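# Move glass graduated cylinder from shelf bench into cart tray

## Task

Take the graduated cylinder that sits on the bench with shelves and leave it standing upright in the cart's top tray, its base resting on the tray floor itself rather than on the base of another cylinder. Every other cylinder must also finish upright inside the tray. The task fails if any cylinder tips over, touches the room floor, drops more than a few centimetres or is struck hard (they are glass). It also fails if any bottle or jar is left knocked over, or if the robot tips over or finishes leaning.

## Robot and tools

Robot: a TidyBot++ mobile base (0.54 m long, 0.50 m wide, 0.38 m tall) on four powered casters. It carries one seven-joint arm with a two-finger gripper. The shoulder sits 0.12 m ahead of the base centre and 0.68 m above the floor. Two cameras: base_camera, fixed on the base and facing forward, and wrist_camera, which looks along the hand. The arm starts folded with the hand pointing down, reaching about 0.08 m past the base front.

Frames: the base frame has its origin on the floor under the base centre, x forward, y left, z up, in metres. The odometry frame is the base frame as it was when the scene began. base_odometry gives x, y and heading (rad, left positive, -3.142 to 3.142) by counting wheel turns only, so slipping shows up as travel and drift builds over many moves. base_tilt gives lean in degrees, forward and right positive.

move: one call runs one action, and all its motions start together. Parts:
- base: an object with any of translate_m (drive forward, positive; -2 to 2 m), strafe_m (sideways, left positive; -2 to 2 m), rotate_rad (turn, counter-clockwise from above positive; -6.3 to 6.3 rad). These are offsets from where the base last measured itself, along its axes at that moment, not places to go to.
- joints: an object of absolute targets keyed by name, in radians: joint_1_rad (any angle; turns the whole arm about vertical, positive is clockwise from above, the opposite sign to rotate_rad), joint_2_rad (shoulder, -2.249 to 2.249, 0 = upper arm up), joint_3_rad (any angle), joint_4_rad (elbow, -2.579 to 2.579, 0 = straight), joint_5_rad (any angle), joint_6_rad (wrist, -2.099 to 2.099), joint_7_rad (any angle, roll of the hand), and gripper_pos from 0 (open, pad gap about 85 mm) to 1 (closed). Unbounded joints go the short way round; send steps under half a turn to go further.
- target: a single list of seven numbers [x, y, z, qw, qx, qy, qz], an absolute hand pose in the base frame (metres plus a unit quaternion), in the same form as the hand_pose line. The hand point is midway between the finger pads; its z axis runs along the fingers and the fingers close along its y axis. With target, joints may hold only gripper_pos.
- speeds: caps for this action only: translate_m and strafe_m 0.05 to 0.5 m/s, rotate_rad 0.1 to 1.57 rad/s. If translate and strafe are combined, give the speed under just one key.
- cameras: list of base_camera, wrist_camera or all; [] means no images.
- blocking: true or omitted waits until everything is at rest; false returns after about half a second while motion continues.
An empty move only reports state and images.

wait(seconds 0 to 10, cameras) lets the scene run and reports. stop(cameras) brakes everything still moving. zoom_image(camera, region [x0, y0, x1, y1] in pixels, at most 504 by 504) enlarges part of the latest image. read_manual gives licence texts. finished_scene(scene) ends the current scene, irreversibly; the goal must hold without the robot.

Result lines: move (done, or the worst status), base_status, joint_status, hand_status (done within 10 mm and 2 degrees, else off_target; time_out if unreachable), hand_pose (measured), hand_target (where the joint targets put the hand), joint_positions, motor_effort in percent with the peak in brackets, base_odometry, base_tilt, on_its_own (things the robot did unasked), pictures (camera order), Motor temperatures. Warnings: joint command not followed / pose unreachable (check withheld the targets, often self-collision, with a cause), not_followed, contact_stop, time_out, ARM HIT, torque_fault (arm frozen 10 s), MOTOR HOT and OVER-TEMPERATURE FAULT with limit_stop_at_motor_heat.

Order of calls matters: a refused call (out-of-range value) or an unrequested stop voids the later move, wait and finished_scene calls in that same reply; an invalid call (unknown key or camera) does not.

Practical notes: poses usually land within about 3 cm; fix them by adding (wanted minus measured) to the last target. A held load makes the arm sag; to hold still resend hand_target, not hand_pose, and never command a loaded joint to its current reading. Reach with the hand straight down tops out near 0.94 m height, close to the base. The arm does not avoid obstacles and keeps pushing if blocked; no check stops it hitting the base. Catching the arm high up while driving, or swinging it out sideways, can tip the robot. Closed fingers grip with 100 to 150 N and stick out about 20 mm beyond the hand point. Set cylinders down gently, lower in small steps and watch effort and images, open only once it rests, and avoid slams, drops or squeezing objects that still rest on something.

Each tool is called after "Call:" as a command line: name --argument value for each argument, lists and objects as JSON in quotes; but a table of rows of numbers goes row by row, as --pt "numbers of a row", without its own name.

## Session

Call:
move

Scene clock: 0.00 s.
Motor temperatures (°C): [33 29 28 35 38 35 41]
base_odometry: x=+0.000 y=+0.000 heading=+0.000
base_tilt: forward=-0.1 right=+0.3
base_status: not commanded
joint_positions: joint_1_rad=+0.028 joint_2_rad=-0.336 joint_3_rad=+3.132 joint_4_rad=-2.548 joint_5_rad=-0.008 joint_6_rad=-0.832 joint_7_rad=+1.592 gripper_pos=+0.000
joint_status: not commanded
motor_effort: joint_1_rad=+0 joint_2_rad=-1 joint_3_rad=+1 joint_4_rad=+14 joint_5_rad=+1 joint_6_rad=+1 joint_7_rad=+0
hand_pose: x=+0.2626 y=+0.0001 z=+0.5812 quat_wxyz=(+0.000, +0.999, -0.001, +0.049) (m; base frame)
hand_target: x=+0.2636 y=+0.0001 z=+0.5817 quat_wxyz=(+0.000, +0.999, -0.001, +0.050) (m; base frame)
hand_status: not commanded
pictures: base_camera, wrist_camera

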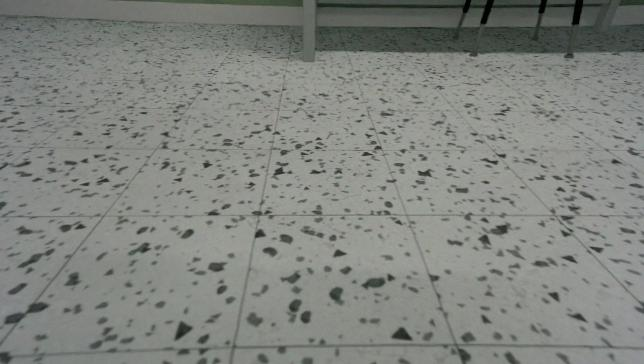

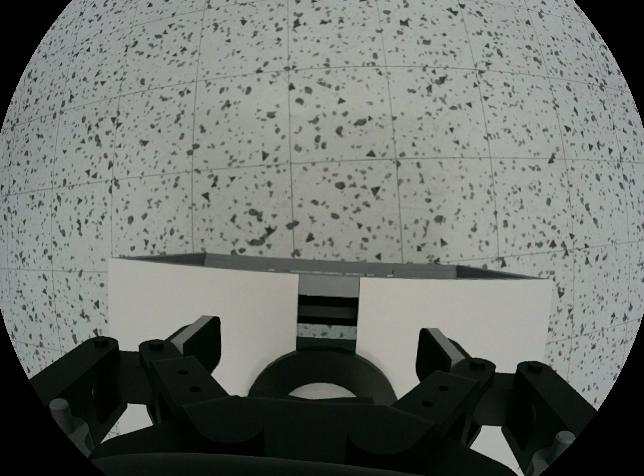

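Call:
move --joints '{"joint_6_rad": 0.45}'

Scene clock: 3.70 s.
Motor temperatures (°C): [33 29 28 35 38 35 41]
move: done
base_odometry: x=+0.000 y=+0.000 heading=+0.000
base_tilt: forward=-0.1 right=+0.3
base_status: not commanded
joint_positions: joint_1_rad=+0.028 joint_2_rad=-0.336 joint_3_rad=+3.132 joint_4_rad=-2.548 joint_5_rad=-0.008 joint_6_rad=+0.385 joint_7_rad=+1.592 gripper_pos=+0.000
joint_status: all done
motor_effort: joint_1_rad=+0(1) joint_2_rad=-6(6) joint_3_rad=+1(2) joint_4_rad=+19(19) joint_5_rad=+0(1) joint_6_rad=+9(9) joint_7_rad=-1(1)
hand_pose: x=+0.5332 y=-0.0070 z=+0.8118 quat_wxyz=(+0.012, +0.792, -0.002, +0.611) (m; base frame)
hand_target: x=+0.5382 y=-0.0072 z=+0.8328 quat_wxyz=(+0.013, +0.771, -0.002, +0.637) (m; base frame)
hand_status: not commanded
pictures: base_camera, wrist_camera
camera_calibration:
wrist_camera: T_world_to_cam=[[0.0207016, -0.998308, 0.0543348, -0.0652305], [-0.267991, -0.0578985, -0.96168, 0.98004], [0.963199, 0.00534708, -0.268736, -0.160064], [0, 0, 0, 1]] pos_world=[0.418165, -0.00752148, 0.903014]

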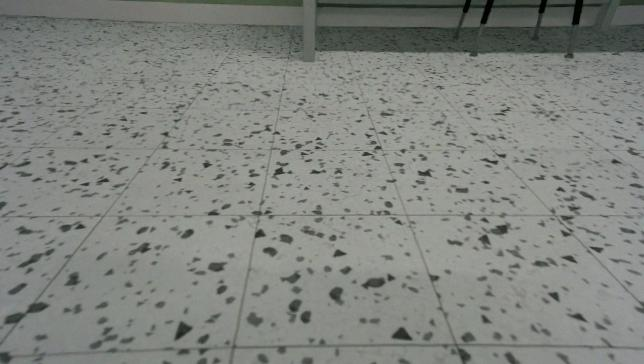

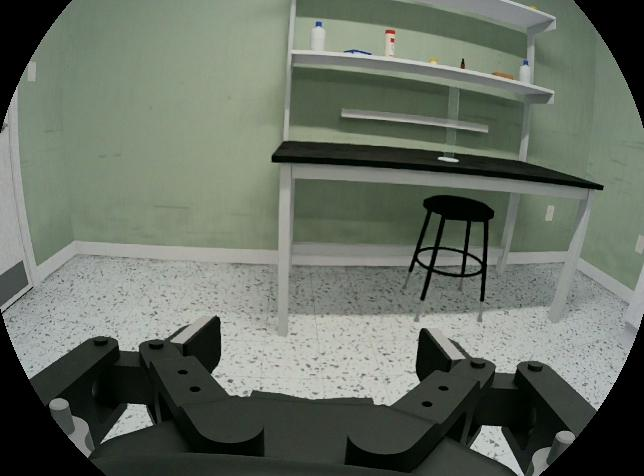

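Call:
zoom_image --camera "wrist_camera" --region '[270, 0, 620, 300]'

Call:
move --base '{"rotate_rad": -1.3}'

Scaled by 1.440.

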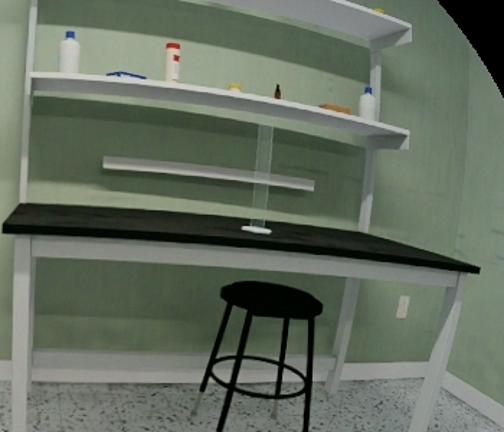

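Scene clock: 5.97 s.
Motor temperatures (°C): [33 29 28 35 38 35 41]
move: done
base_odometry: x=+0.000 y=+0.000 heading=-1.300
base_tilt: forward=-0.1 right=+0.3
base_status: done
joint_positions: joint_1_rad=+0.028 joint_2_rad=-0.336 joint_3_rad=+3.133 joint_4_rad=-2.548 joint_5_rad=-0.008 joint_6_rad=+0.385 joint_7_rad=+1.592 gripper_pos=+0.000
joint_status: not commanded
motor_effort: joint_1_rad=+0(1) joint_2_rad=-5(7) joint_3_rad=+1(2) joint_4_rad=+19(19) joint_5_rad=+0(2) joint_6_rad=+9(9) joint_7_rad=+0(1)
hand_pose: x=+0.5332 y=-0.0071 z=+0.8120 quat_wxyz=(+0.012, +0.792, -0.002, +0.611) (m; base frame)
hand_target: x=+0.5382 y=-0.0072 z=+0.8328 quat_wxyz=(+0.013, +0.771, -0.002, +0.637) (m; base frame)
hand_status: not commanded
pictures: base_camera, wrist_camera
camera_calibration:
wrist_camera: T_world_to_cam=[[0.020521, -0.998313, 0.0543188, -0.0652003], [-0.267295, -0.0578308, -0.961878, 0.980054], [0.963396, 0.00521957, -0.268031, -0.160739], [0, 0, 0, 1]] pos_world=[0.418157, -0.00757395, 0.903151]

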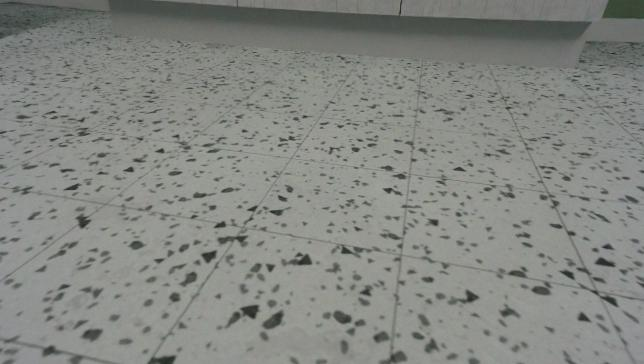

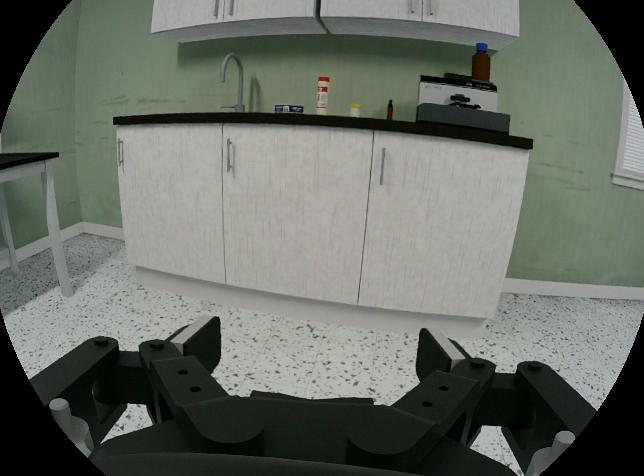

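Call:
move --base '{"rotate_rad": -1.6}' --cameras '["wrist_camera"]'

Call:
move --base '{"rotate_rad": -1.6}' --cameras '["wrist_camera"]'

Scene clock: 8.40 s.
Motor temperatures (°C): [33 29 28 35 38 35 41]
move: done
base_odometry: x=+0.000 y=+0.000 heading=-2.899
base_tilt: forward=-0.1 right=+0.3
base_status: done
joint_positions: joint_1_rad=+0.028 joint_2_rad=-0.336 joint_3_rad=+3.133 joint_4_rad=-2.548 joint_5_rad=-0.008 joint_6_rad=+0.386 joint_7_rad=+1.592 gripper_pos=+0.000
joint_status: not commanded
motor_effort: joint_1_rad=+0(1) joint_2_rad=-6(7) joint_3_rad=+1(3) joint_4_rad=+19(19) joint_5_rad=+1(2) joint_6_rad=+9(9) joint_7_rad=+0(1)
hand_pose: x=+0.5333 y=-0.0071 z=+0.8121 quat_wxyz=(+0.012, +0.792, -0.002, +0.611) (m; base frame)
hand_target: x=+0.5382 y=-0.0072 z=+0.8328 quat_wxyz=(+0.013, +0.771, -0.002, +0.637) (m; base frame)
hand_status: not commanded
pictures: wrist_camera
camera_calibration:
wrist_camera: T_world_to_cam=[[0.0204204, -0.998316, 0.0543033, -0.0651786], [-0.267006, -0.0577874, -0.961961, 0.980061], [0.963478, 0.00514428, -0.267737, -0.16102], [0, 0, 0, 1]] pos_world=[0.418153, -0.0076054, 0.903208]

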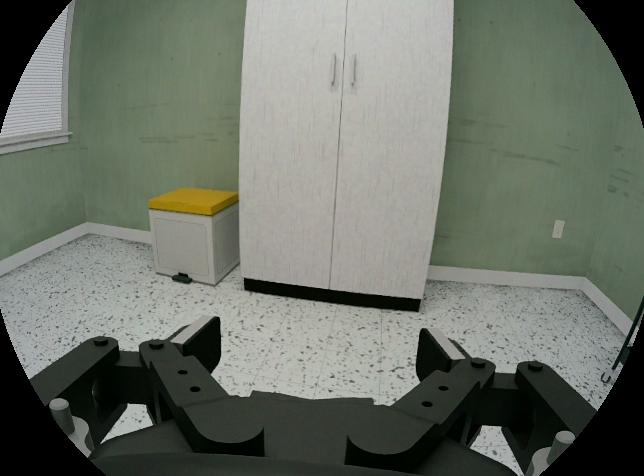

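Scene clock: 10.70 s.
Motor temperatures (°C): [33 29 28 35 38 35 41]
move: done
base_odometry: x=+0.000 y=+0.000 heading=+1.784
base_tilt: forward=-0.1 right=+0.3
base_status: done
joint_positions: joint_1_rad=+0.028 joint_2_rad=-0.336 joint_3_rad=+3.133 joint_4_rad=-2.548 joint_5_rad=-0.008 joint_6_rad=+0.386 joint_7_rad=+1.592 gripper_pos=+0.000
joint_status: not commanded
motor_effort: joint_1_rad=+0(1) joint_2_rad=-5(7) joint_3_rad=+1(2) joint_4_rad=+19(19) joint_5_rad=+0(2) joint_6_rad=+9(9) joint_7_rad=+0(1)
hand_pose: x=+0.5333 y=-0.0072 z=+0.8122 quat_wxyz=(+0.012, +0.792, -0.002, +0.611) (m; base frame)
hand_target: x=+0.5382 y=-0.0072 z=+0.8328 quat_wxyz=(+0.013, +0.771, -0.002, +0.637) (m; base frame)
hand_status: not commanded
pictures: wrist_camera
camera_calibration:
wrist_camera: T_world_to_cam=[[0.0203025, -0.99832, 0.0542701, -0.0651424], [-0.266895, -0.0577232, -0.961995, 0.980065], [0.963512, 0.00504655, -0.267618, -0.161135], [0, 0, 0, 1]] pos_world=[0.418152, -0.00764725, 0.903231]

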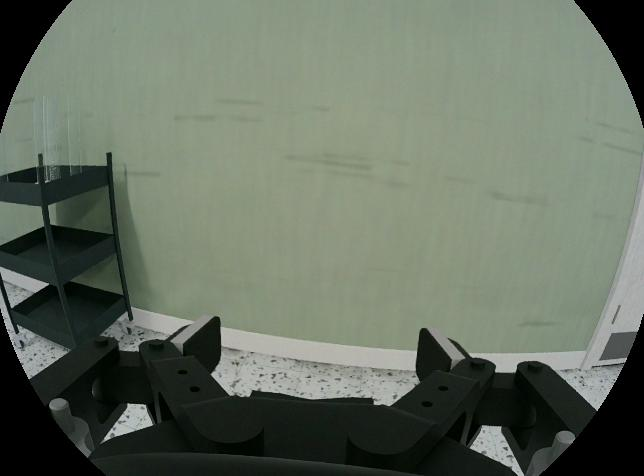

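Call:
move --base '{"rotate_rad": 0.75}'

Call:
zoom_image --camera "wrist_camera" --region '[170, 0, 520, 340]'

Scene clock: 12.57 s.
Motor temperatures (°C): [33 29 28 35 38 35 41]
move: done
base_odometry: x=+0.000 y=+0.000 heading=+2.534
base_tilt: forward=-0.1 right=+0.3
base_status: done
joint_positions: joint_1_rad=+0.028 joint_2_rad=-0.336 joint_3_rad=+3.133 joint_4_rad=-2.548 joint_5_rad=-0.008 joint_6_rad=+0.386 joint_7_rad=+1.592 gripper_pos=+0.000
joint_status: not commanded
motor_effort: joint_1_rad=+0(1) joint_2_rad=-6(7) joint_3_rad=+1(2) joint_4_rad=+19(19) joint_5_rad=+1(1) joint_6_rad=+9(9) joint_7_rad=-1(1)
hand_pose: x=+0.5333 y=-0.0071 z=+0.8122 quat_wxyz=(+0.012, +0.791, -0.002, +0.611) (m; base frame)
hand_target: x=+0.5382 y=-0.0072 z=+0.8328 quat_wxyz=(+0.013, +0.771, -0.002, +0.637) (m; base frame)
hand_status: not commanded
pictures: base_camera, wrist_camera
camera_calibration:
wrist_camera: T_world_to_cam=[[0.0204099, -0.998315, 0.0543114, -0.0651834], [-0.266831, -0.0577914, -0.962009, 0.980063], [0.963527, 0.00514256, -0.267561, -0.161188], [0, 0, 0, 1]] pos_world=[0.418151, -0.00760545, 0.903242]

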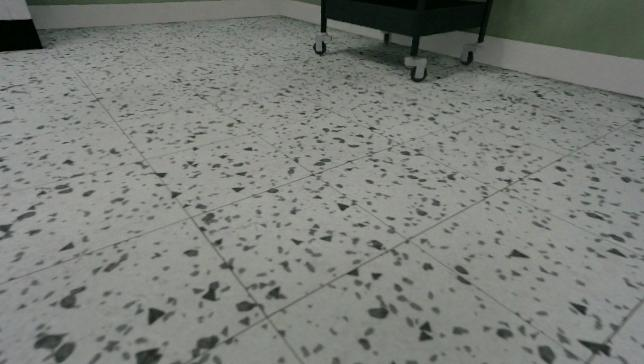

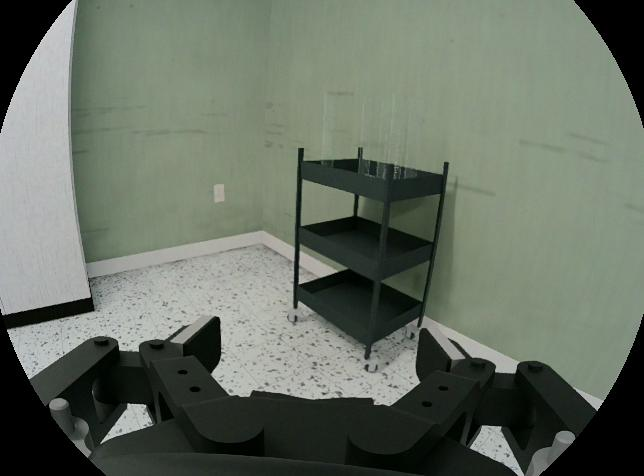

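Scaled by 1.440.

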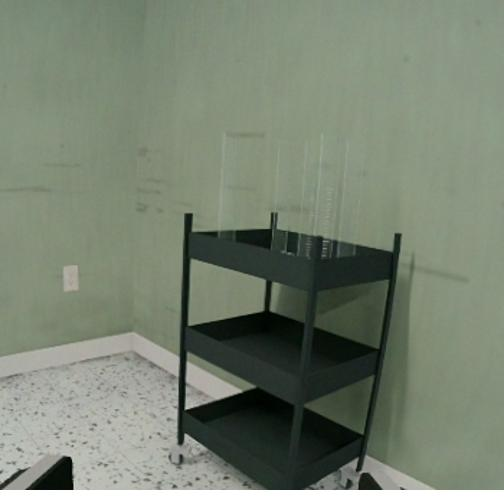

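Call:
zoom_image --camera "wrist_camera" --region '[290, 80, 460, 210]'

Scaled by 2.965.

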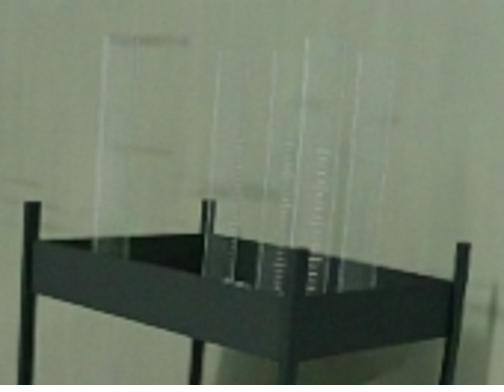

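Call:
move --base '{"translate_m": 1.1, "strafe_m": 0.5, "rotate_rad": -0.82}' --joints '{"joint_2_rad": -0.2, "joint_4_rad": -1.3, "joint_6_rad": -0.8}'

Scene clock: 19.27 s.
Motor temperatures (°C): [33 29 28 35 38 35 41]
move: done
base_odometry: x=-1.189 y=+0.217 heading=+1.714
base_tilt: forward=-0.1 right=+0.3
base_status: done
joint_positions: joint_1_rad=+0.028 joint_2_rad=-0.209 joint_3_rad=+3.133 joint_4_rad=-1.331 joint_5_rad=-0.008 joint_6_rad=-0.751 joint_7_rad=+1.592 gripper_pos=+0.000
joint_status: all done
motor_effort: joint_1_rad=+0(1) joint_2_rad=-12(14) joint_3_rad=+1(3) joint_4_rad=+20(23) joint_5_rad=+1(1) joint_6_rad=+9(10) joint_7_rad=-1(1)
hand_pose: x=+0.6119 y=-0.0055 z=+1.1373 quat_wxyz=(+0.009, +0.805, +0.001, +0.593) (m; base frame)
hand_target: x=+0.6100 y=-0.0053 z=+1.1361 quat_wxyz=(+0.008, +0.813, +0.001, +0.582) (m; base frame)
hand_status: not commanded
pictures: base_camera, wrist_camera
camera_calibration:
wrist_camera: T_world_to_cam=[[0.0312, -0.998245, 0.0503434, -0.0849285], [-0.310675, -0.0575585, -0.948772, 1.32566], [0.950004, 0.0139613, -0.311925, -0.0912143], [0, 0, 0, 1]] pos_world=[0.501152, -0.00720326, 1.23357]

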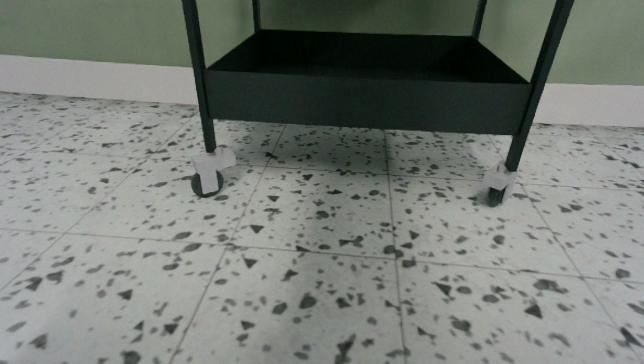

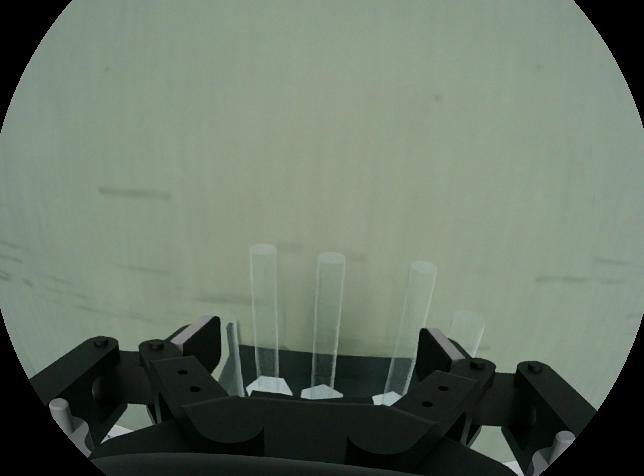

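Call:
move --joints '{"joint_2_rad": -0.2, "joint_4_rad": -1.3, "joint_6_rad": -1.25}'

Call:
zoom_image --camera "wrist_camera" --region '[160, 80, 500, 420]'

Scene clock: 20.97 s.
Motor temperatures (°C): [33 29 28 35 38 35 41]
move: done
base_odometry: x=-1.189 y=+0.217 heading=+1.714
base_tilt: forward=-0.1 right=+0.3
base_status: not commanded
joint_positions: joint_1_rad=+0.028 joint_2_rad=-0.208 joint_3_rad=+3.133 joint_4_rad=-1.323 joint_5_rad=-0.008 joint_6_rad=-1.201 joint_7_rad=+1.592 gripper_pos=+0.000
joint_status: all done
motor_effort: joint_1_rad=+0(0) joint_2_rad=-11(13) joint_3_rad=+1(2) joint_4_rad=+19(21) joint_5_rad=-1(1) joint_6_rad=+7(9) joint_7_rad=+0(1)
hand_pose: x=+0.5431 y=-0.0038 z=+1.0206 quat_wxyz=(+0.005, +0.916, +0.001, +0.401) (m; base frame)
hand_target: x=+0.5369 y=-0.0036 z=+1.0180 quat_wxyz=(+0.005, +0.923, +0.002, +0.386) (m; base frame)
hand_status: not commanded
pictures: base_camera, wrist_camera
camera_calibration:
wrist_camera: T_world_to_cam=[[0.0504736, -0.998414, 0.0249324, -0.0597597], [-0.687515, -0.0528424, -0.724245, 1.16916], [0.724413, 0.0194138, -0.689092, 0.445242], [0, 0, 0, 1]] pos_world=[0.484293, -0.00652754, 1.15506]

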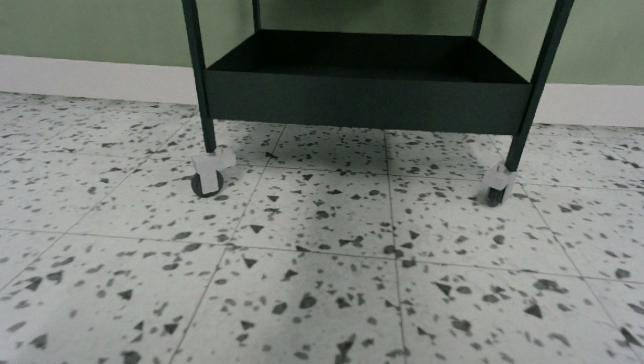

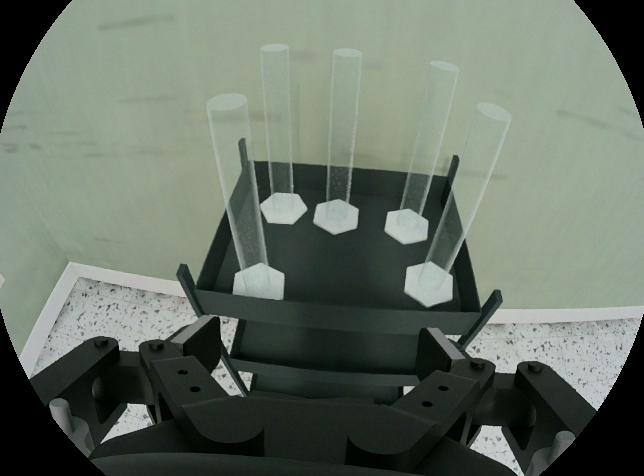

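Scaled by 1.482.

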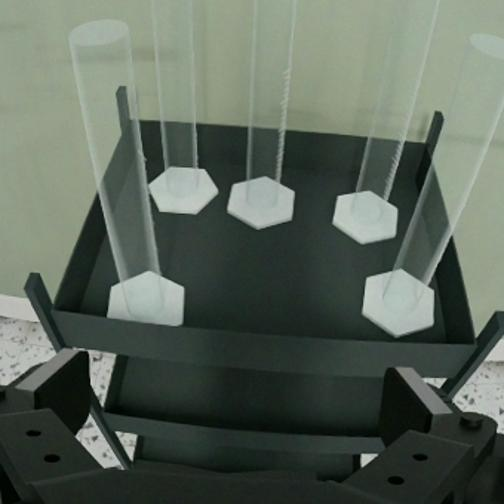

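Call:
move --base '{"translate_m": -0.965, "strafe_m": -1.669, "rotate_rad": -1.714}' --joints '{"joint_2_rad": -0.2, "joint_4_rad": -1.3, "joint_6_rad": -0.75}'

Call:
zoom_image --camera "wrist_camera" --region '[160, 0, 500, 340]'

Scene clock: 31.47 s.
Motor temperatures (°C): [33 29 27 35 38 35 41]
move: done
base_odometry: x=+0.601 y=-0.500 heading=-0.001
base_tilt: forward=-0.1 right=+0.3
base_status: done
joint_positions: joint_1_rad=+0.026 joint_2_rad=-0.194 joint_3_rad=+3.130 joint_4_rad=-1.322 joint_5_rad=-0.008 joint_6_rad=-0.799 joint_7_rad=+1.592 gripper_pos=+0.000
joint_status: all done
motor_effort: joint_1_rad=+0(2) joint_2_rad=-13(16) joint_3_rad=+1(4) joint_4_rad=+20(21) joint_5_rad=+0(2) joint_6_rad=+9(9) joint_7_rad=+0(1)
hand_pose: x=+0.6134 y=-0.0029 z=+1.1208 quat_wxyz=(+0.007, +0.821, +0.003, +0.571) (m; base frame)
hand_target: x=+0.6147 y=-0.0054 z=+1.1510 quat_wxyz=(+0.009, +0.799, +0.001, +0.602) (m; base frame)
hand_status: not commanded
pictures: base_camera, wrist_camera
camera_calibration:
wrist_camera: T_world_to_cam=[[0.0388312, -0.998085, 0.0481576, -0.0838049], [-0.361192, -0.0589551, -0.930626, 1.32123], [0.931683, 0.0187431, -0.36279, -0.0295315], [0, 0, 0, 1]] pos_world=[0.507985, -0.00519772, 1.22289]

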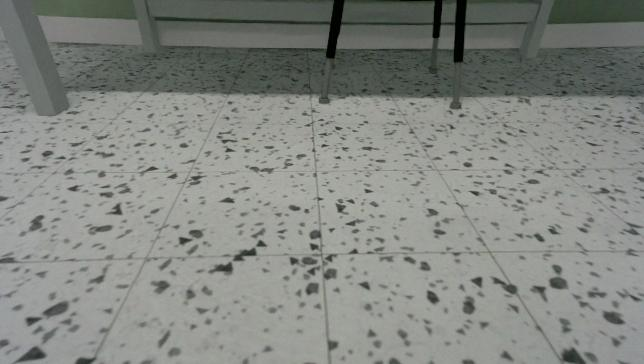

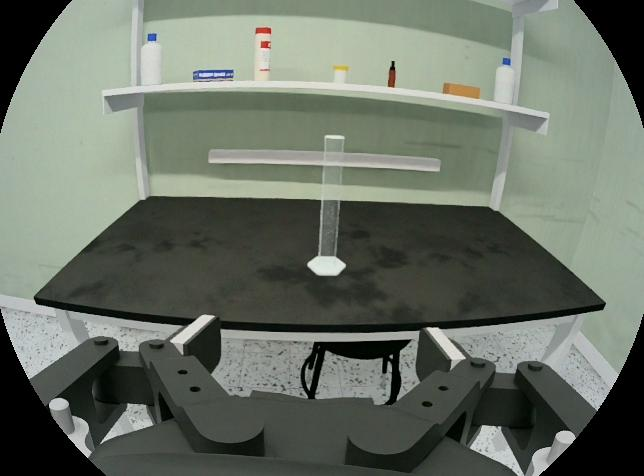

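Scaled by 1.482.

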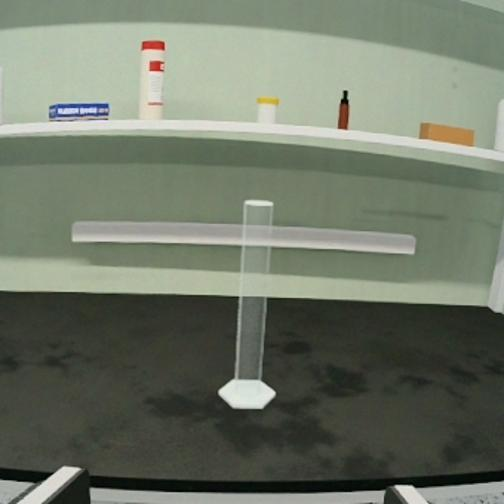

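Call:
move --joints '{"joint_1_rad": 0.0, "joint_2_rad": -0.09, "joint_3_rad": 3.14, "joint_4_rad": -1.8, "joint_5_rad": 0.0, "joint_6_rad": -0.21, "joint_7_rad": 1.571}' --base '{"translate_m": 0.15, "rotate_rad": 0.05}'

Call:
zoom_image --camera "wrist_camera" --region '[160, 100, 500, 400]'

Scene clock: 39.67 s.
Motor temperatures (°C): [33 29 27 35 38 35 41]
move: done
base_odometry: x=+0.751 y=-0.500 heading=+0.050
base_tilt: forward=-0.1 right=+0.3
base_status: done
joint_positions: joint_1_rad=+0.016 joint_2_rad=-0.080 joint_3_rad=+3.129 joint_4_rad=-1.788 joint_5_rad=-0.008 joint_6_rad=-0.278 joint_7_rad=+1.592 gripper_pos=+0.000
joint_status: all done
motor_effort: joint_1_rad=+0(2) joint_2_rad=-19(23) joint_3_rad=+1(3) joint_4_rad=+22(24) joint_5_rad=+0(1) joint_6_rad=+8(10) joint_7_rad=+0(2)
hand_pose: x=+0.6814 y=-0.0001 z=+0.9327 quat_wxyz=(+0.004, +0.838, +0.005, +0.546) (m; base frame)
hand_target: x=+0.6850 y=+0.0023 z=+0.9508 quat_wxyz=(+0.000, +0.819, +0.001, +0.574) (m; base frame)
hand_status: not commanded
pictures: base_camera, wrist_camera
camera_calibration:
wrist_camera: T_world_to_cam=[[0.0474982, -0.997938, 0.043181, -0.0758201], [-0.414762, -0.0590311, -0.908013, 1.18642], [0.90869, 0.0252192, -0.41671, -0.0952434], [0, 0, 0, 1]] pos_world=[0.582231, -0.00322597, 1.04087]

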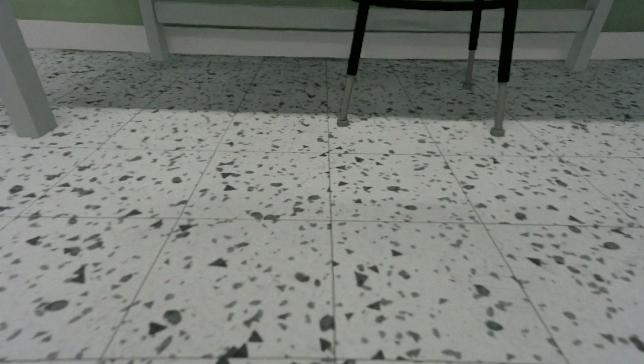

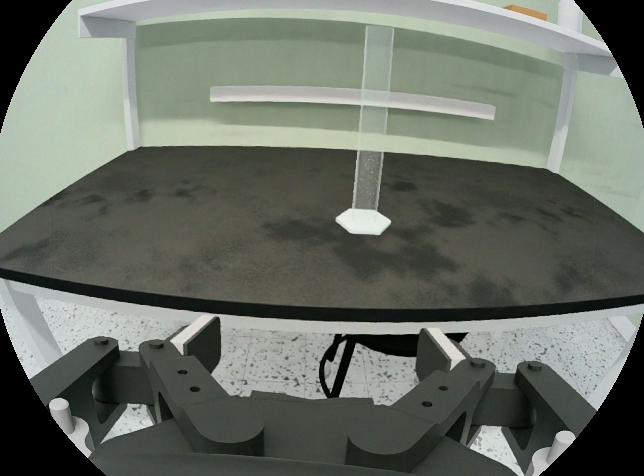

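Scaled by 1.482.

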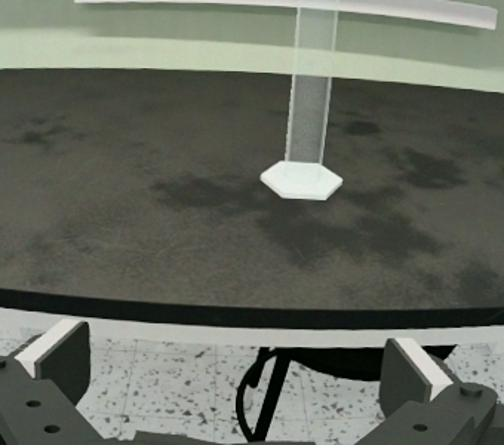

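Call:
move --base '{"translate_m": 0.36, "strafe_m": -0.06}' --speeds '{"translate_m": 0.3}' --joints '{"joint_6_rad": -0.14}'

Call:
zoom_image --camera "wrist_camera" --region '[160, 130, 500, 430]'

Scene clock: 43.07 s.
Motor temperatures (°C): [33 29 27 35 38 35 41]
move: done
base_odometry: x=+1.114 y=-0.542 heading=+0.050
base_tilt: forward=-0.1 right=+0.3
base_status: done
joint_positions: joint_1_rad=+0.015 joint_2_rad=-0.080 joint_3_rad=+3.129 joint_4_rad=-1.793 joint_5_rad=-0.008 joint_6_rad=-0.196 joint_7_rad=+1.592 gripper_pos=+0.000
joint_status: all done
motor_effort: joint_1_rad=+0(1) joint_2_rad=-19(21) joint_3_rad=+1(2) joint_4_rad=+22(23) joint_5_rad=+0(1) joint_6_rad=+8(10) joint_7_rad=+0(1)
hand_pose: x=+0.6900 y=+0.0003 z=+0.9532 quat_wxyz=(+0.005, +0.816, +0.005, +0.578) (m; base frame)
hand_target: x=+0.6917 y=+0.0023 z=+0.9715 quat_wxyz=(+0.000, +0.799, +0.001, +0.602) (m; base frame)
hand_status: not commanded
pictures: base_camera, wrist_camera
camera_calibration:
wrist_camera: T_world_to_cam=[[0.0446529, -0.997894, 0.0470601, -0.0783957], [-0.344259, -0.0595921, -0.936982, 1.18754], [0.937812, 0.0256381, -0.346195, -0.181792], [0, 0, 0, 1]] pos_world=[0.582809, -0.0028015, 1.05346]

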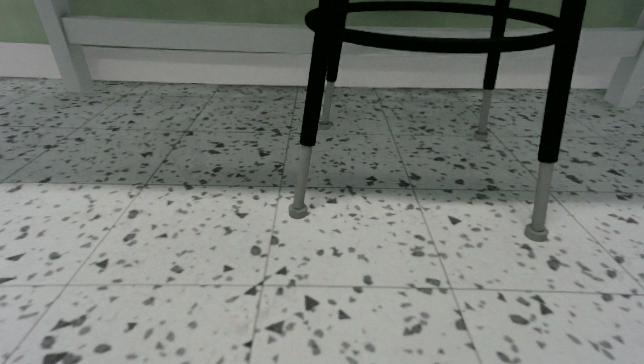

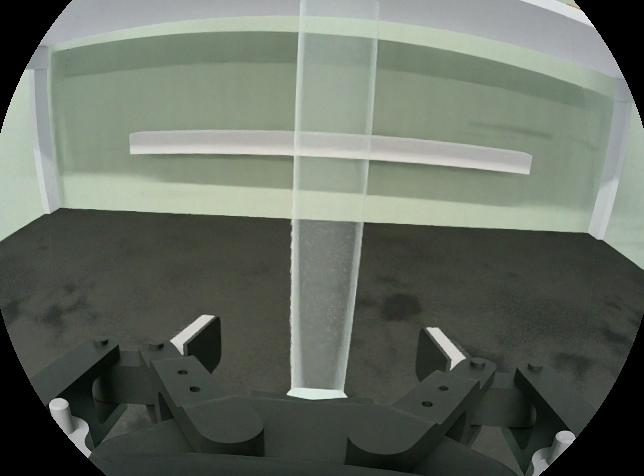

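Scaled by 1.482.

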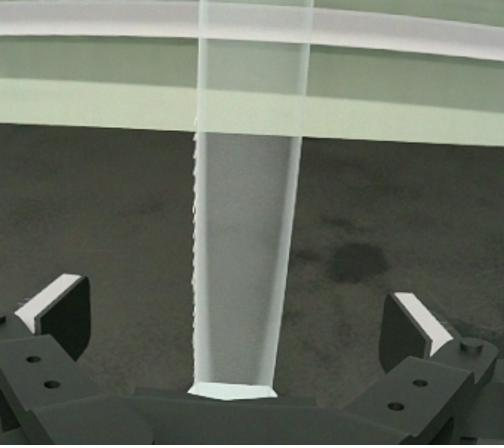

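Call:
move --base '{"translate_m": 0.12}' --speeds '{"translate_m": 0.1}' --cameras '["wrist_camera"]'

Call:
zoom_image --camera "wrist_camera" --region '[160, 130, 500, 430]'

Scene clock: 45.57 s.
Motor temperatures (°C): [33 29 27 35 38 35 41]
move: done
base_odometry: x=+1.234 y=-0.536 heading=+0.050
base_tilt: forward=-0.1 right=+0.3
base_status: done
joint_positions: joint_1_rad=+0.015 joint_2_rad=-0.081 joint_3_rad=+3.129 joint_4_rad=-1.793 joint_5_rad=-0.008 joint_6_rad=-0.196 joint_7_rad=+1.592 gripper_pos=+0.000
joint_status: not commanded
motor_effort: joint_1_rad=+0(1) joint_2_rad=-18(21) joint_3_rad=+1(2) joint_4_rad=+22(22) joint_5_rad=+1(1) joint_6_rad=+9(9) joint_7_rad=-1(1)
hand_pose: x=+0.6899 y=+0.0005 z=+0.9535 quat_wxyz=(+0.004, +0.816, +0.005, +0.578) (m; base frame)
hand_target: x=+0.6917 y=+0.0023 z=+0.9715 quat_wxyz=(+0.000, +0.799, +0.001, +0.602) (m; base frame)
hand_status: not commanded
pictures: wrist_camera
camera_calibration:
wrist_camera: T_world_to_cam=[[0.0449529, -0.997879, 0.0470861, -0.0784481], [-0.343797, -0.0597077, -0.937144, 1.18758], [0.937967, 0.0259393, -0.345752, -0.182117], [0, 0, 0, 1]] pos_world=[0.582633, -0.00264988, 1.05366]

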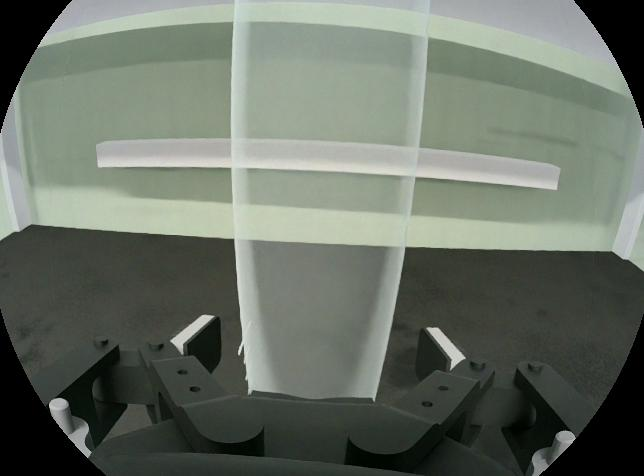

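Scaled by 1.482.

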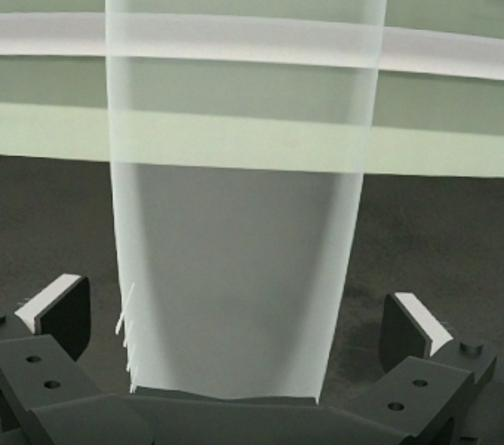

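Call:
move --joints '{"gripper_pos": 0.4}' --cameras '["wrist_camera"]'

Call:
zoom_image --camera "wrist_camera" --region '[160, 130, 500, 430]'

Scene clock: 47.20 s.
Motor temperatures (°C): [33 29 27 35 38 35 41]
move: done
base_odometry: x=+1.234 y=-0.536 heading=+0.050
base_tilt: forward=-0.1 right=+0.3
base_status: not commanded
joint_positions: joint_1_rad=+0.015 joint_2_rad=-0.081 joint_3_rad=+3.129 joint_4_rad=-1.793 joint_5_rad=-0.008 joint_6_rad=-0.196 joint_7_rad=+1.592 gripper_pos=+0.400
joint_status: all done
motor_effort: joint_1_rad=+0(0) joint_2_rad=-19(19) joint_3_rad=+1(1) joint_4_rad=+22(22) joint_5_rad=+1(1) joint_6_rad=+9(9) joint_7_rad=+0(1)
hand_pose: x=+0.6899 y=+0.0005 z=+0.9535 quat_wxyz=(+0.004, +0.816, +0.005, +0.578) (m; base frame)
hand_target: x=+0.6917 y=+0.0023 z=+0.9715 quat_wxyz=(+0.000, +0.799, +0.001, +0.602) (m; base frame)
hand_status: not commanded
pictures: wrist_camera
camera_calibration:
wrist_camera: T_world_to_cam=[[0.0449529, -0.997879, 0.0470861, -0.0784481], [-0.343797, -0.0597077, -0.937144, 1.18758], [0.937967, 0.0259393, -0.345752, -0.182117], [0, 0, 0, 1]] pos_world=[0.582633, -0.00264988, 1.05366]

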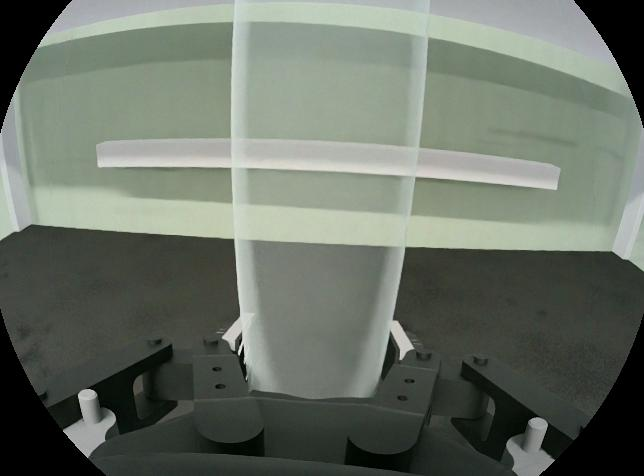

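Scaled by 1.482.

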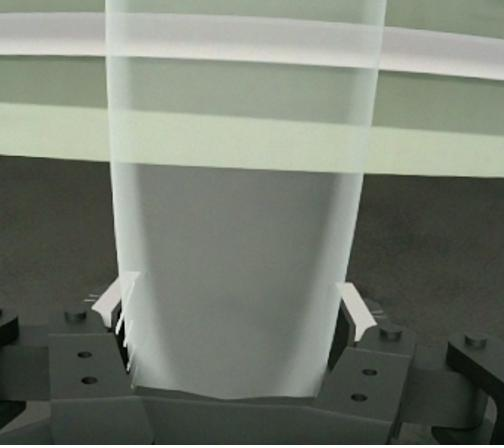

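Call:
move --joints '{"gripper_pos": 0.46}' --cameras '[]'

Call:
move --joints '{"gripper_pos": 0.52}' --cameras '["wrist_camera"]'

Scene clock: 47.87 s.
Motor temperatures (°C): [33 29 27 35 38 35 41]
move: done
base_odometry: x=+1.234 y=-0.536 heading=+0.050
base_tilt: forward=-0.1 right=+0.3
base_status: not commanded
joint_positions: joint_1_rad=+0.015 joint_2_rad=-0.081 joint_3_rad=+3.129 joint_4_rad=-1.793 joint_5_rad=-0.008 joint_6_rad=-0.196 joint_7_rad=+1.592 gripper_pos=+0.460
joint_status: all done
motor_effort: joint_1_rad=+0(0) joint_2_rad=-19(19) joint_3_rad=+1(1) joint_4_rad=+22(22) joint_5_rad=+0(1) joint_6_rad=+9(9) joint_7_rad=+0(1)
hand_pose: x=+0.6899 y=+0.0005 z=+0.9535 quat_wxyz=(+0.004, +0.816, +0.005, +0.578) (m; base frame)
hand_target: x=+0.6917 y=+0.0023 z=+0.9715 quat_wxyz=(+0.000, +0.799, +0.001, +0.602) (m; base frame)
hand_status: not commanded
pictures: none
No camera images: "cameras" was empty.

Scene clock: 48.33 s.
Motor temperatures (°C): [33 29 27 35 38 35 41]
move: done
base_odometry: x=+1.234 y=-0.536 heading=+0.050
base_tilt: forward=-0.1 right=+0.3
base_status: not commanded
joint_positions: joint_1_rad=+0.015 joint_2_rad=-0.081 joint_3_rad=+3.129 joint_4_rad=-1.793 joint_5_rad=-0.008 joint_6_rad=-0.196 joint_7_rad=+1.592 gripper_pos=+0.520
joint_status: all done
motor_effort: joint_1_rad=+0(1) joint_2_rad=-19(19) joint_3_rad=+1(1) joint_4_rad=+22(22) joint_5_rad=+0(1) joint_6_rad=+8(9) joint_7_rad=+0(1)
hand_pose: x=+0.6899 y=+0.0006 z=+0.9535 quat_wxyz=(+0.004, +0.816, +0.005, +0.578) (m; base frame)
hand_target: x=+0.6917 y=+0.0023 z=+0.9715 quat_wxyz=(+0.000, +0.799, +0.001, +0.602) (m; base frame)
hand_status: not commanded
pictures: wrist_camera
camera_calibration:
wrist_camera: T_world_to_cam=[[0.0450996, -0.997872, 0.0470861, -0.0784655], [-0.343788, -0.0597583, -0.937144, 1.18758], [0.937964, 0.0260771, -0.345752, -0.182117], [0, 0, 0, 1]] pos_world=[0.582634, -0.00258176, 1.05366]

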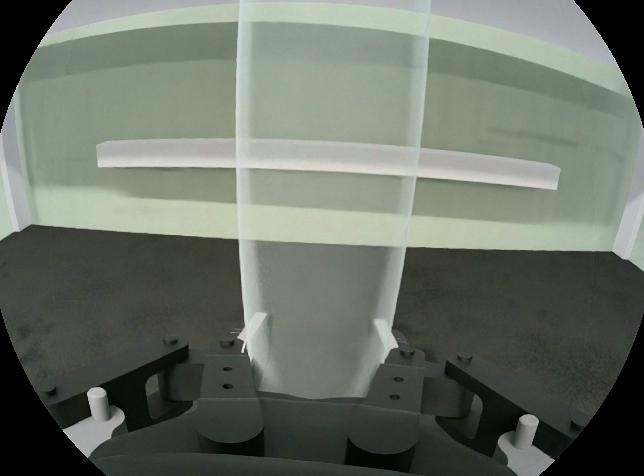

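Call:
move --joints '{"gripper_pos": 0.57}' --cameras '["wrist_camera"]'

Scene clock: 48.90 s.
Motor temperatures (°C): [33 29 27 35 38 35 41]
move: off_target
base_odometry: x=+1.234 y=-0.536 heading=+0.050
base_tilt: forward=-0.1 right=+0.3
base_status: not commanded
joint_positions: joint_1_rad=+0.014 joint_2_rad=-0.081 joint_3_rad=+3.129 joint_4_rad=-1.793 joint_5_rad=-0.008 joint_6_rad=-0.195 joint_7_rad=+1.592 gripper_pos=+0.540
joint_status: gripper_pos off_target (ended at +0.540, target +0.570)
motor_effort: joint_1_rad=+0(1) joint_2_rad=-19(19) joint_3_rad=+1(1) joint_4_rad=+22(22) joint_5_rad=+1(2) joint_6_rad=+8(8) joint_7_rad=+0(1)
hand_pose: x=+0.6899 y=+0.0008 z=+0.9537 quat_wxyz=(+0.004, +0.816, +0.005, +0.578) (m; base frame)
hand_target: x=+0.6917 y=+0.0023 z=+0.9715 quat_wxyz=(+0.000, +0.799, +0.001, +0.602) (m; base frame)
hand_status: not commanded
pictures: wrist_camera
camera_calibration:
wrist_camera: T_world_to_cam=[[0.0454071, -0.997856, 0.0471238, -0.0785302], [-0.342996, -0.0598779, -0.937426, 1.18756], [0.938239, 0.0264026, -0.34498, -0.183046], [0, 0, 0, 1]] pos_world=[0.582636, -0.00242016, 1.05381]

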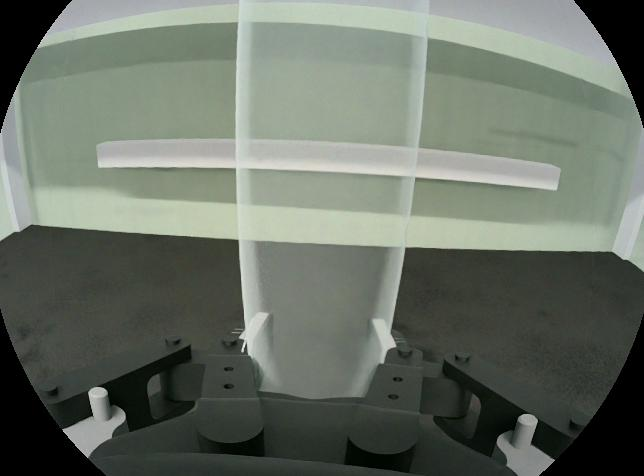

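Call:
move --joints '{"gripper_pos": 0.65}' --cameras '[]'

Call:
move --joints '{"joint_2_rad": -0.096, "joint_4_rad": -1.622, "joint_6_rad": -0.324}' --cameras '["wrist_camera"]'

Scene clock: 50.17 s.
Motor temperatures (°C): [33 29 27 35 38 35 41]
move: off_target
base_odometry: x=+1.234 y=-0.536 heading=+0.050
base_tilt: forward=-0.1 right=+0.3
base_status: not commanded
joint_positions: joint_1_rad=+0.014 joint_2_rad=-0.081 joint_3_rad=+3.129 joint_4_rad=-1.793 joint_5_rad=-0.008 joint_6_rad=-0.195 joint_7_rad=+1.592 gripper_pos=+0.540
joint_status: gripper_pos off_target (ended at +0.540, target +0.650)
motor_effort: joint_1_rad=+0(0) joint_2_rad=-18(19) joint_3_rad=+1(1) joint_4_rad=+22(22) joint_5_rad=+1(1) joint_6_rad=+9(9) joint_7_rad=+0(1)
hand_pose: x=+0.6899 y=+0.0008 z=+0.9537 quat_wxyz=(+0.004, +0.816, +0.005, +0.578) (m; base frame)
hand_target: x=+0.6917 y=+0.0023 z=+0.9715 quat_wxyz=(+0.000, +0.799, +0.001, +0.602) (m; base frame)
hand_status: not commanded
pictures: none
No camera images: "cameras" was empty.

Scene clock: 51.30 s.
Motor temperatures (°C): [33 29 27 35 38 35 41]
move: done
base_odometry: x=+1.234 y=-0.536 heading=+0.050
base_tilt: forward=-0.1 right=+0.3
base_status: not commanded
joint_positions: joint_1_rad=+0.014 joint_2_rad=-0.079 joint_3_rad=+3.129 joint_4_rad=-1.660 joint_5_rad=-0.008 joint_6_rad=-0.289 joint_7_rad=+1.592 gripper_pos=+0.540
joint_status: all done
motor_effort: joint_1_rad=+0(1) joint_2_rad=-21(23) joint_3_rad=+1(1) joint_4_rad=+24(26) joint_5_rad=+0(1) joint_6_rad=+11(12) joint_7_rad=-1(1)
hand_pose: x=+0.6975 y=+0.0011 z=+1.0064 quat_wxyz=(+0.004, +0.804, +0.005, +0.594) (m; base frame)
hand_target: x=+0.6919 y=+0.0023 z=+1.0289 quat_wxyz=(+0.000, +0.799, +0.001, +0.602) (m; base frame)
hand_status: not commanded
pictures: wrist_camera
camera_calibration:
wrist_camera: T_world_to_cam=[[0.0443167, -0.997822, 0.0488554, -0.0820971], [-0.30673, -0.0601317, -0.949895, 1.22686], [0.950764, 0.0271108, -0.308726, -0.217232], [0, 0, 0, 1]] pos_world=[0.586489, -0.00225587, 1.10233]

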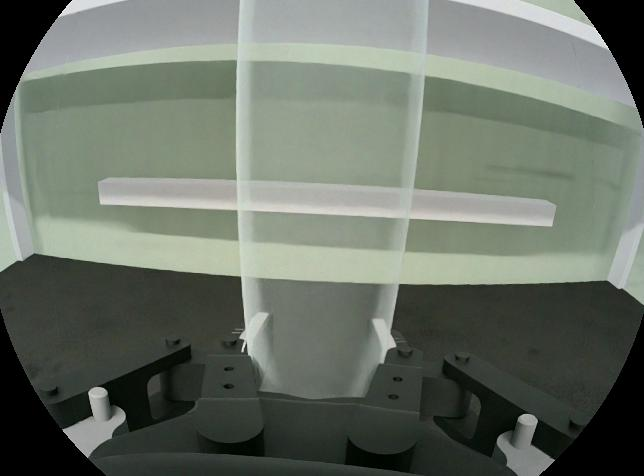

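Call:
move --base '{"translate_m": -0.5}' --joints '{"joint_6_rad": -0.365}' --cameras '[]'

Call:
move --base '{"translate_m": -1.839, "strafe_m": 0.47, "rotate_rad": 1.66}' --speeds '{"rotate_rad": 0.7}'

Scene clock: 55.07 s.
Motor temperatures (°C): [33 29 27 35 38 35 41]
move: done
base_odometry: x=+0.734 y=-0.561 heading=+0.050
base_tilt: forward=-0.1 right=+0.3
base_status: done
joint_positions: joint_1_rad=+0.012 joint_2_rad=-0.080 joint_3_rad=+3.131 joint_4_rad=-1.658 joint_5_rad=-0.008 joint_6_rad=-0.336 joint_7_rad=+1.592 gripper_pos=+0.540
joint_status: all done
motor_effort: joint_1_rad=+0(2) joint_2_rad=-21(25) joint_3_rad=+1(3) joint_4_rad=+24(25) joint_5_rad=+0(1) joint_6_rad=+10(11) joint_7_rad=+0(1)
hand_pose: x=+0.6928 y=+0.0017 z=+0.9940 quat_wxyz=(+0.004, +0.818, +0.006, +0.576) (m; base frame)
hand_target: x=+0.6882 y=+0.0023 z=+1.0167 quat_wxyz=(+0.000, +0.811, +0.001, +0.585) (m; base frame)
hand_status: not commanded
pictures: none
No camera images: "cameras" was empty.

Scene clock: 60.27 s.
Motor temperatures (°C): [33 30 27 35 38 35 41]
move: done
base_odometry: x=-1.126 y=-0.184 heading=+1.711
base_tilt: forward=-0.1 right=+0.3
base_status: done
joint_positions: joint_1_rad=+0.003 joint_2_rad=-0.075 joint_3_rad=+3.140 joint_4_rad=-1.658 joint_5_rad=-0.008 joint_6_rad=-0.337 joint_7_rad=+1.592 gripper_pos=+0.540
joint_status: not commanded
motor_effort: joint_1_rad=+0(3) joint_2_rad=-21(24) joint_3_rad=+1(3) joint_4_rad=+24(25) joint_5_rad=+0(2) joint_6_rad=+10(11) joint_7_rad=+0(1)
hand_pose: x=+0.6943 y=+0.0014 z=+0.9914 quat_wxyz=(+0.003, +0.819, +0.006, +0.574) (m; base frame)
hand_target: x=+0.6882 y=+0.0023 z=+1.0167 quat_wxyz=(+0.000, +0.811, +0.001, +0.585) (m; base frame)
hand_status: not commanded
pictures: base_camera, wrist_camera
camera_calibration:
wrist_camera: T_world_to_cam=[[0.0478523, -0.997812, 0.0456187, -0.0801412], [-0.353331, -0.0596276, -0.933596, 1.22782], [0.934274, 0.0285562, -0.355412, -0.161097], [0, 0, 0, 1]] pos_world=[0.588171, -0.00215351, 1.09269]

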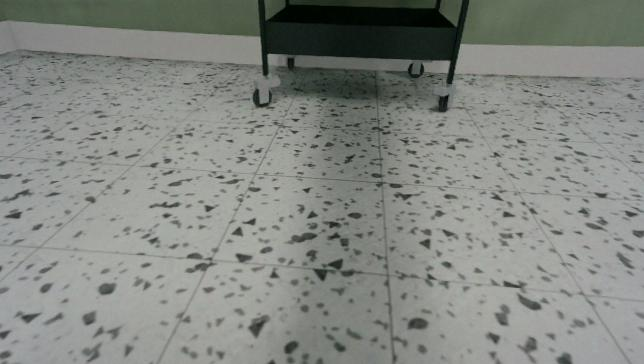

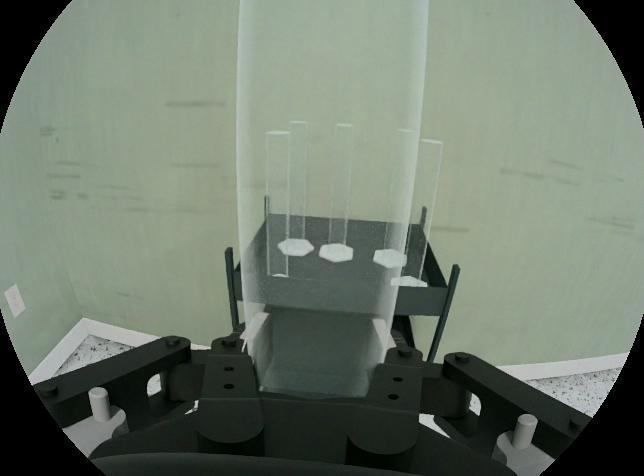

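Call:
zoom_image --camera "wrist_camera" --region '[210, 110, 480, 380]'

Scaled by 1.867.

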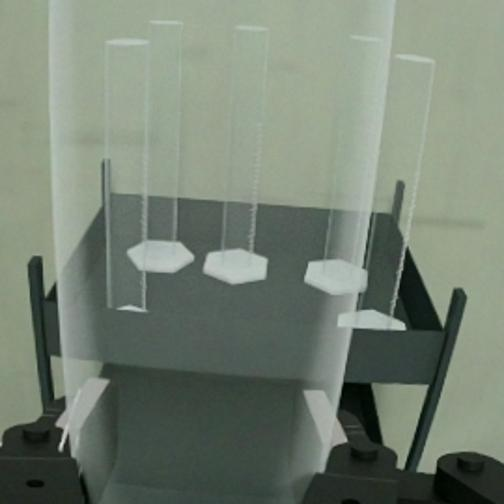

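Call:
move --base '{"translate_m": 0.40, "strafe_m": -0.02, "rotate_rad": -0.035}' --speeds '{"translate_m": 0.25}' --cameras '["wrist_camera"]'

Call:
zoom_image --camera "wrist_camera" --region '[160, 100, 500, 420]'

Scene clock: 64.40 s.
Motor temperatures (°C): [33 30 27 35 37 35 41]
move: done
base_odometry: x=-1.163 y=+0.215 heading=+1.676
base_tilt: forward=-0.1 right=+0.3
base_status: done
joint_positions: joint_1_rad=+0.004 joint_2_rad=-0.074 joint_3_rad=+3.143 joint_4_rad=-1.658 joint_5_rad=-0.008 joint_6_rad=-0.337 joint_7_rad=+1.592 gripper_pos=+0.540
joint_status: not commanded
motor_effort: joint_1_rad=+0(3) joint_2_rad=-21(24) joint_3_rad=+1(4) joint_4_rad=+24(25) joint_5_rad=+0(1) joint_6_rad=+10(11) joint_7_rad=-1(1)
hand_pose: x=+0.6947 y=-0.0009 z=+0.9907 quat_wxyz=(+0.004, +0.819, +0.004, +0.573) (m; base frame)
hand_target: x=+0.6882 y=+0.0023 z=+1.0167 quat_wxyz=(+0.000, +0.811, +0.001, +0.585) (m; base frame)
hand_status: not commanded
pictures: wrist_camera
camera_calibration:
wrist_camera: T_world_to_cam=[[0.0440285, -0.998001, 0.0453374, -0.0794941], [-0.354916, -0.0580465, -0.933095, 1.22772], [0.933861, 0.0249918, -0.356762, -0.159978], [0, 0, 0, 1]] pos_world=[0.588636, -0.00407191, 1.09211]

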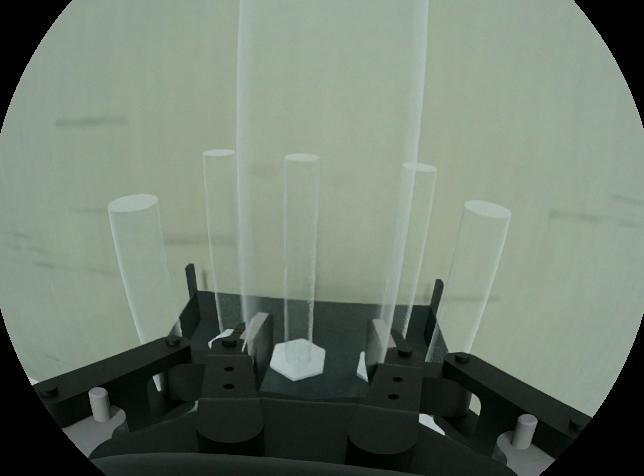

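Scaled by 1.482.

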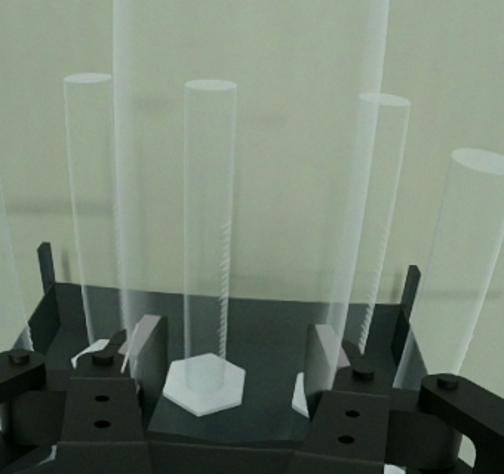

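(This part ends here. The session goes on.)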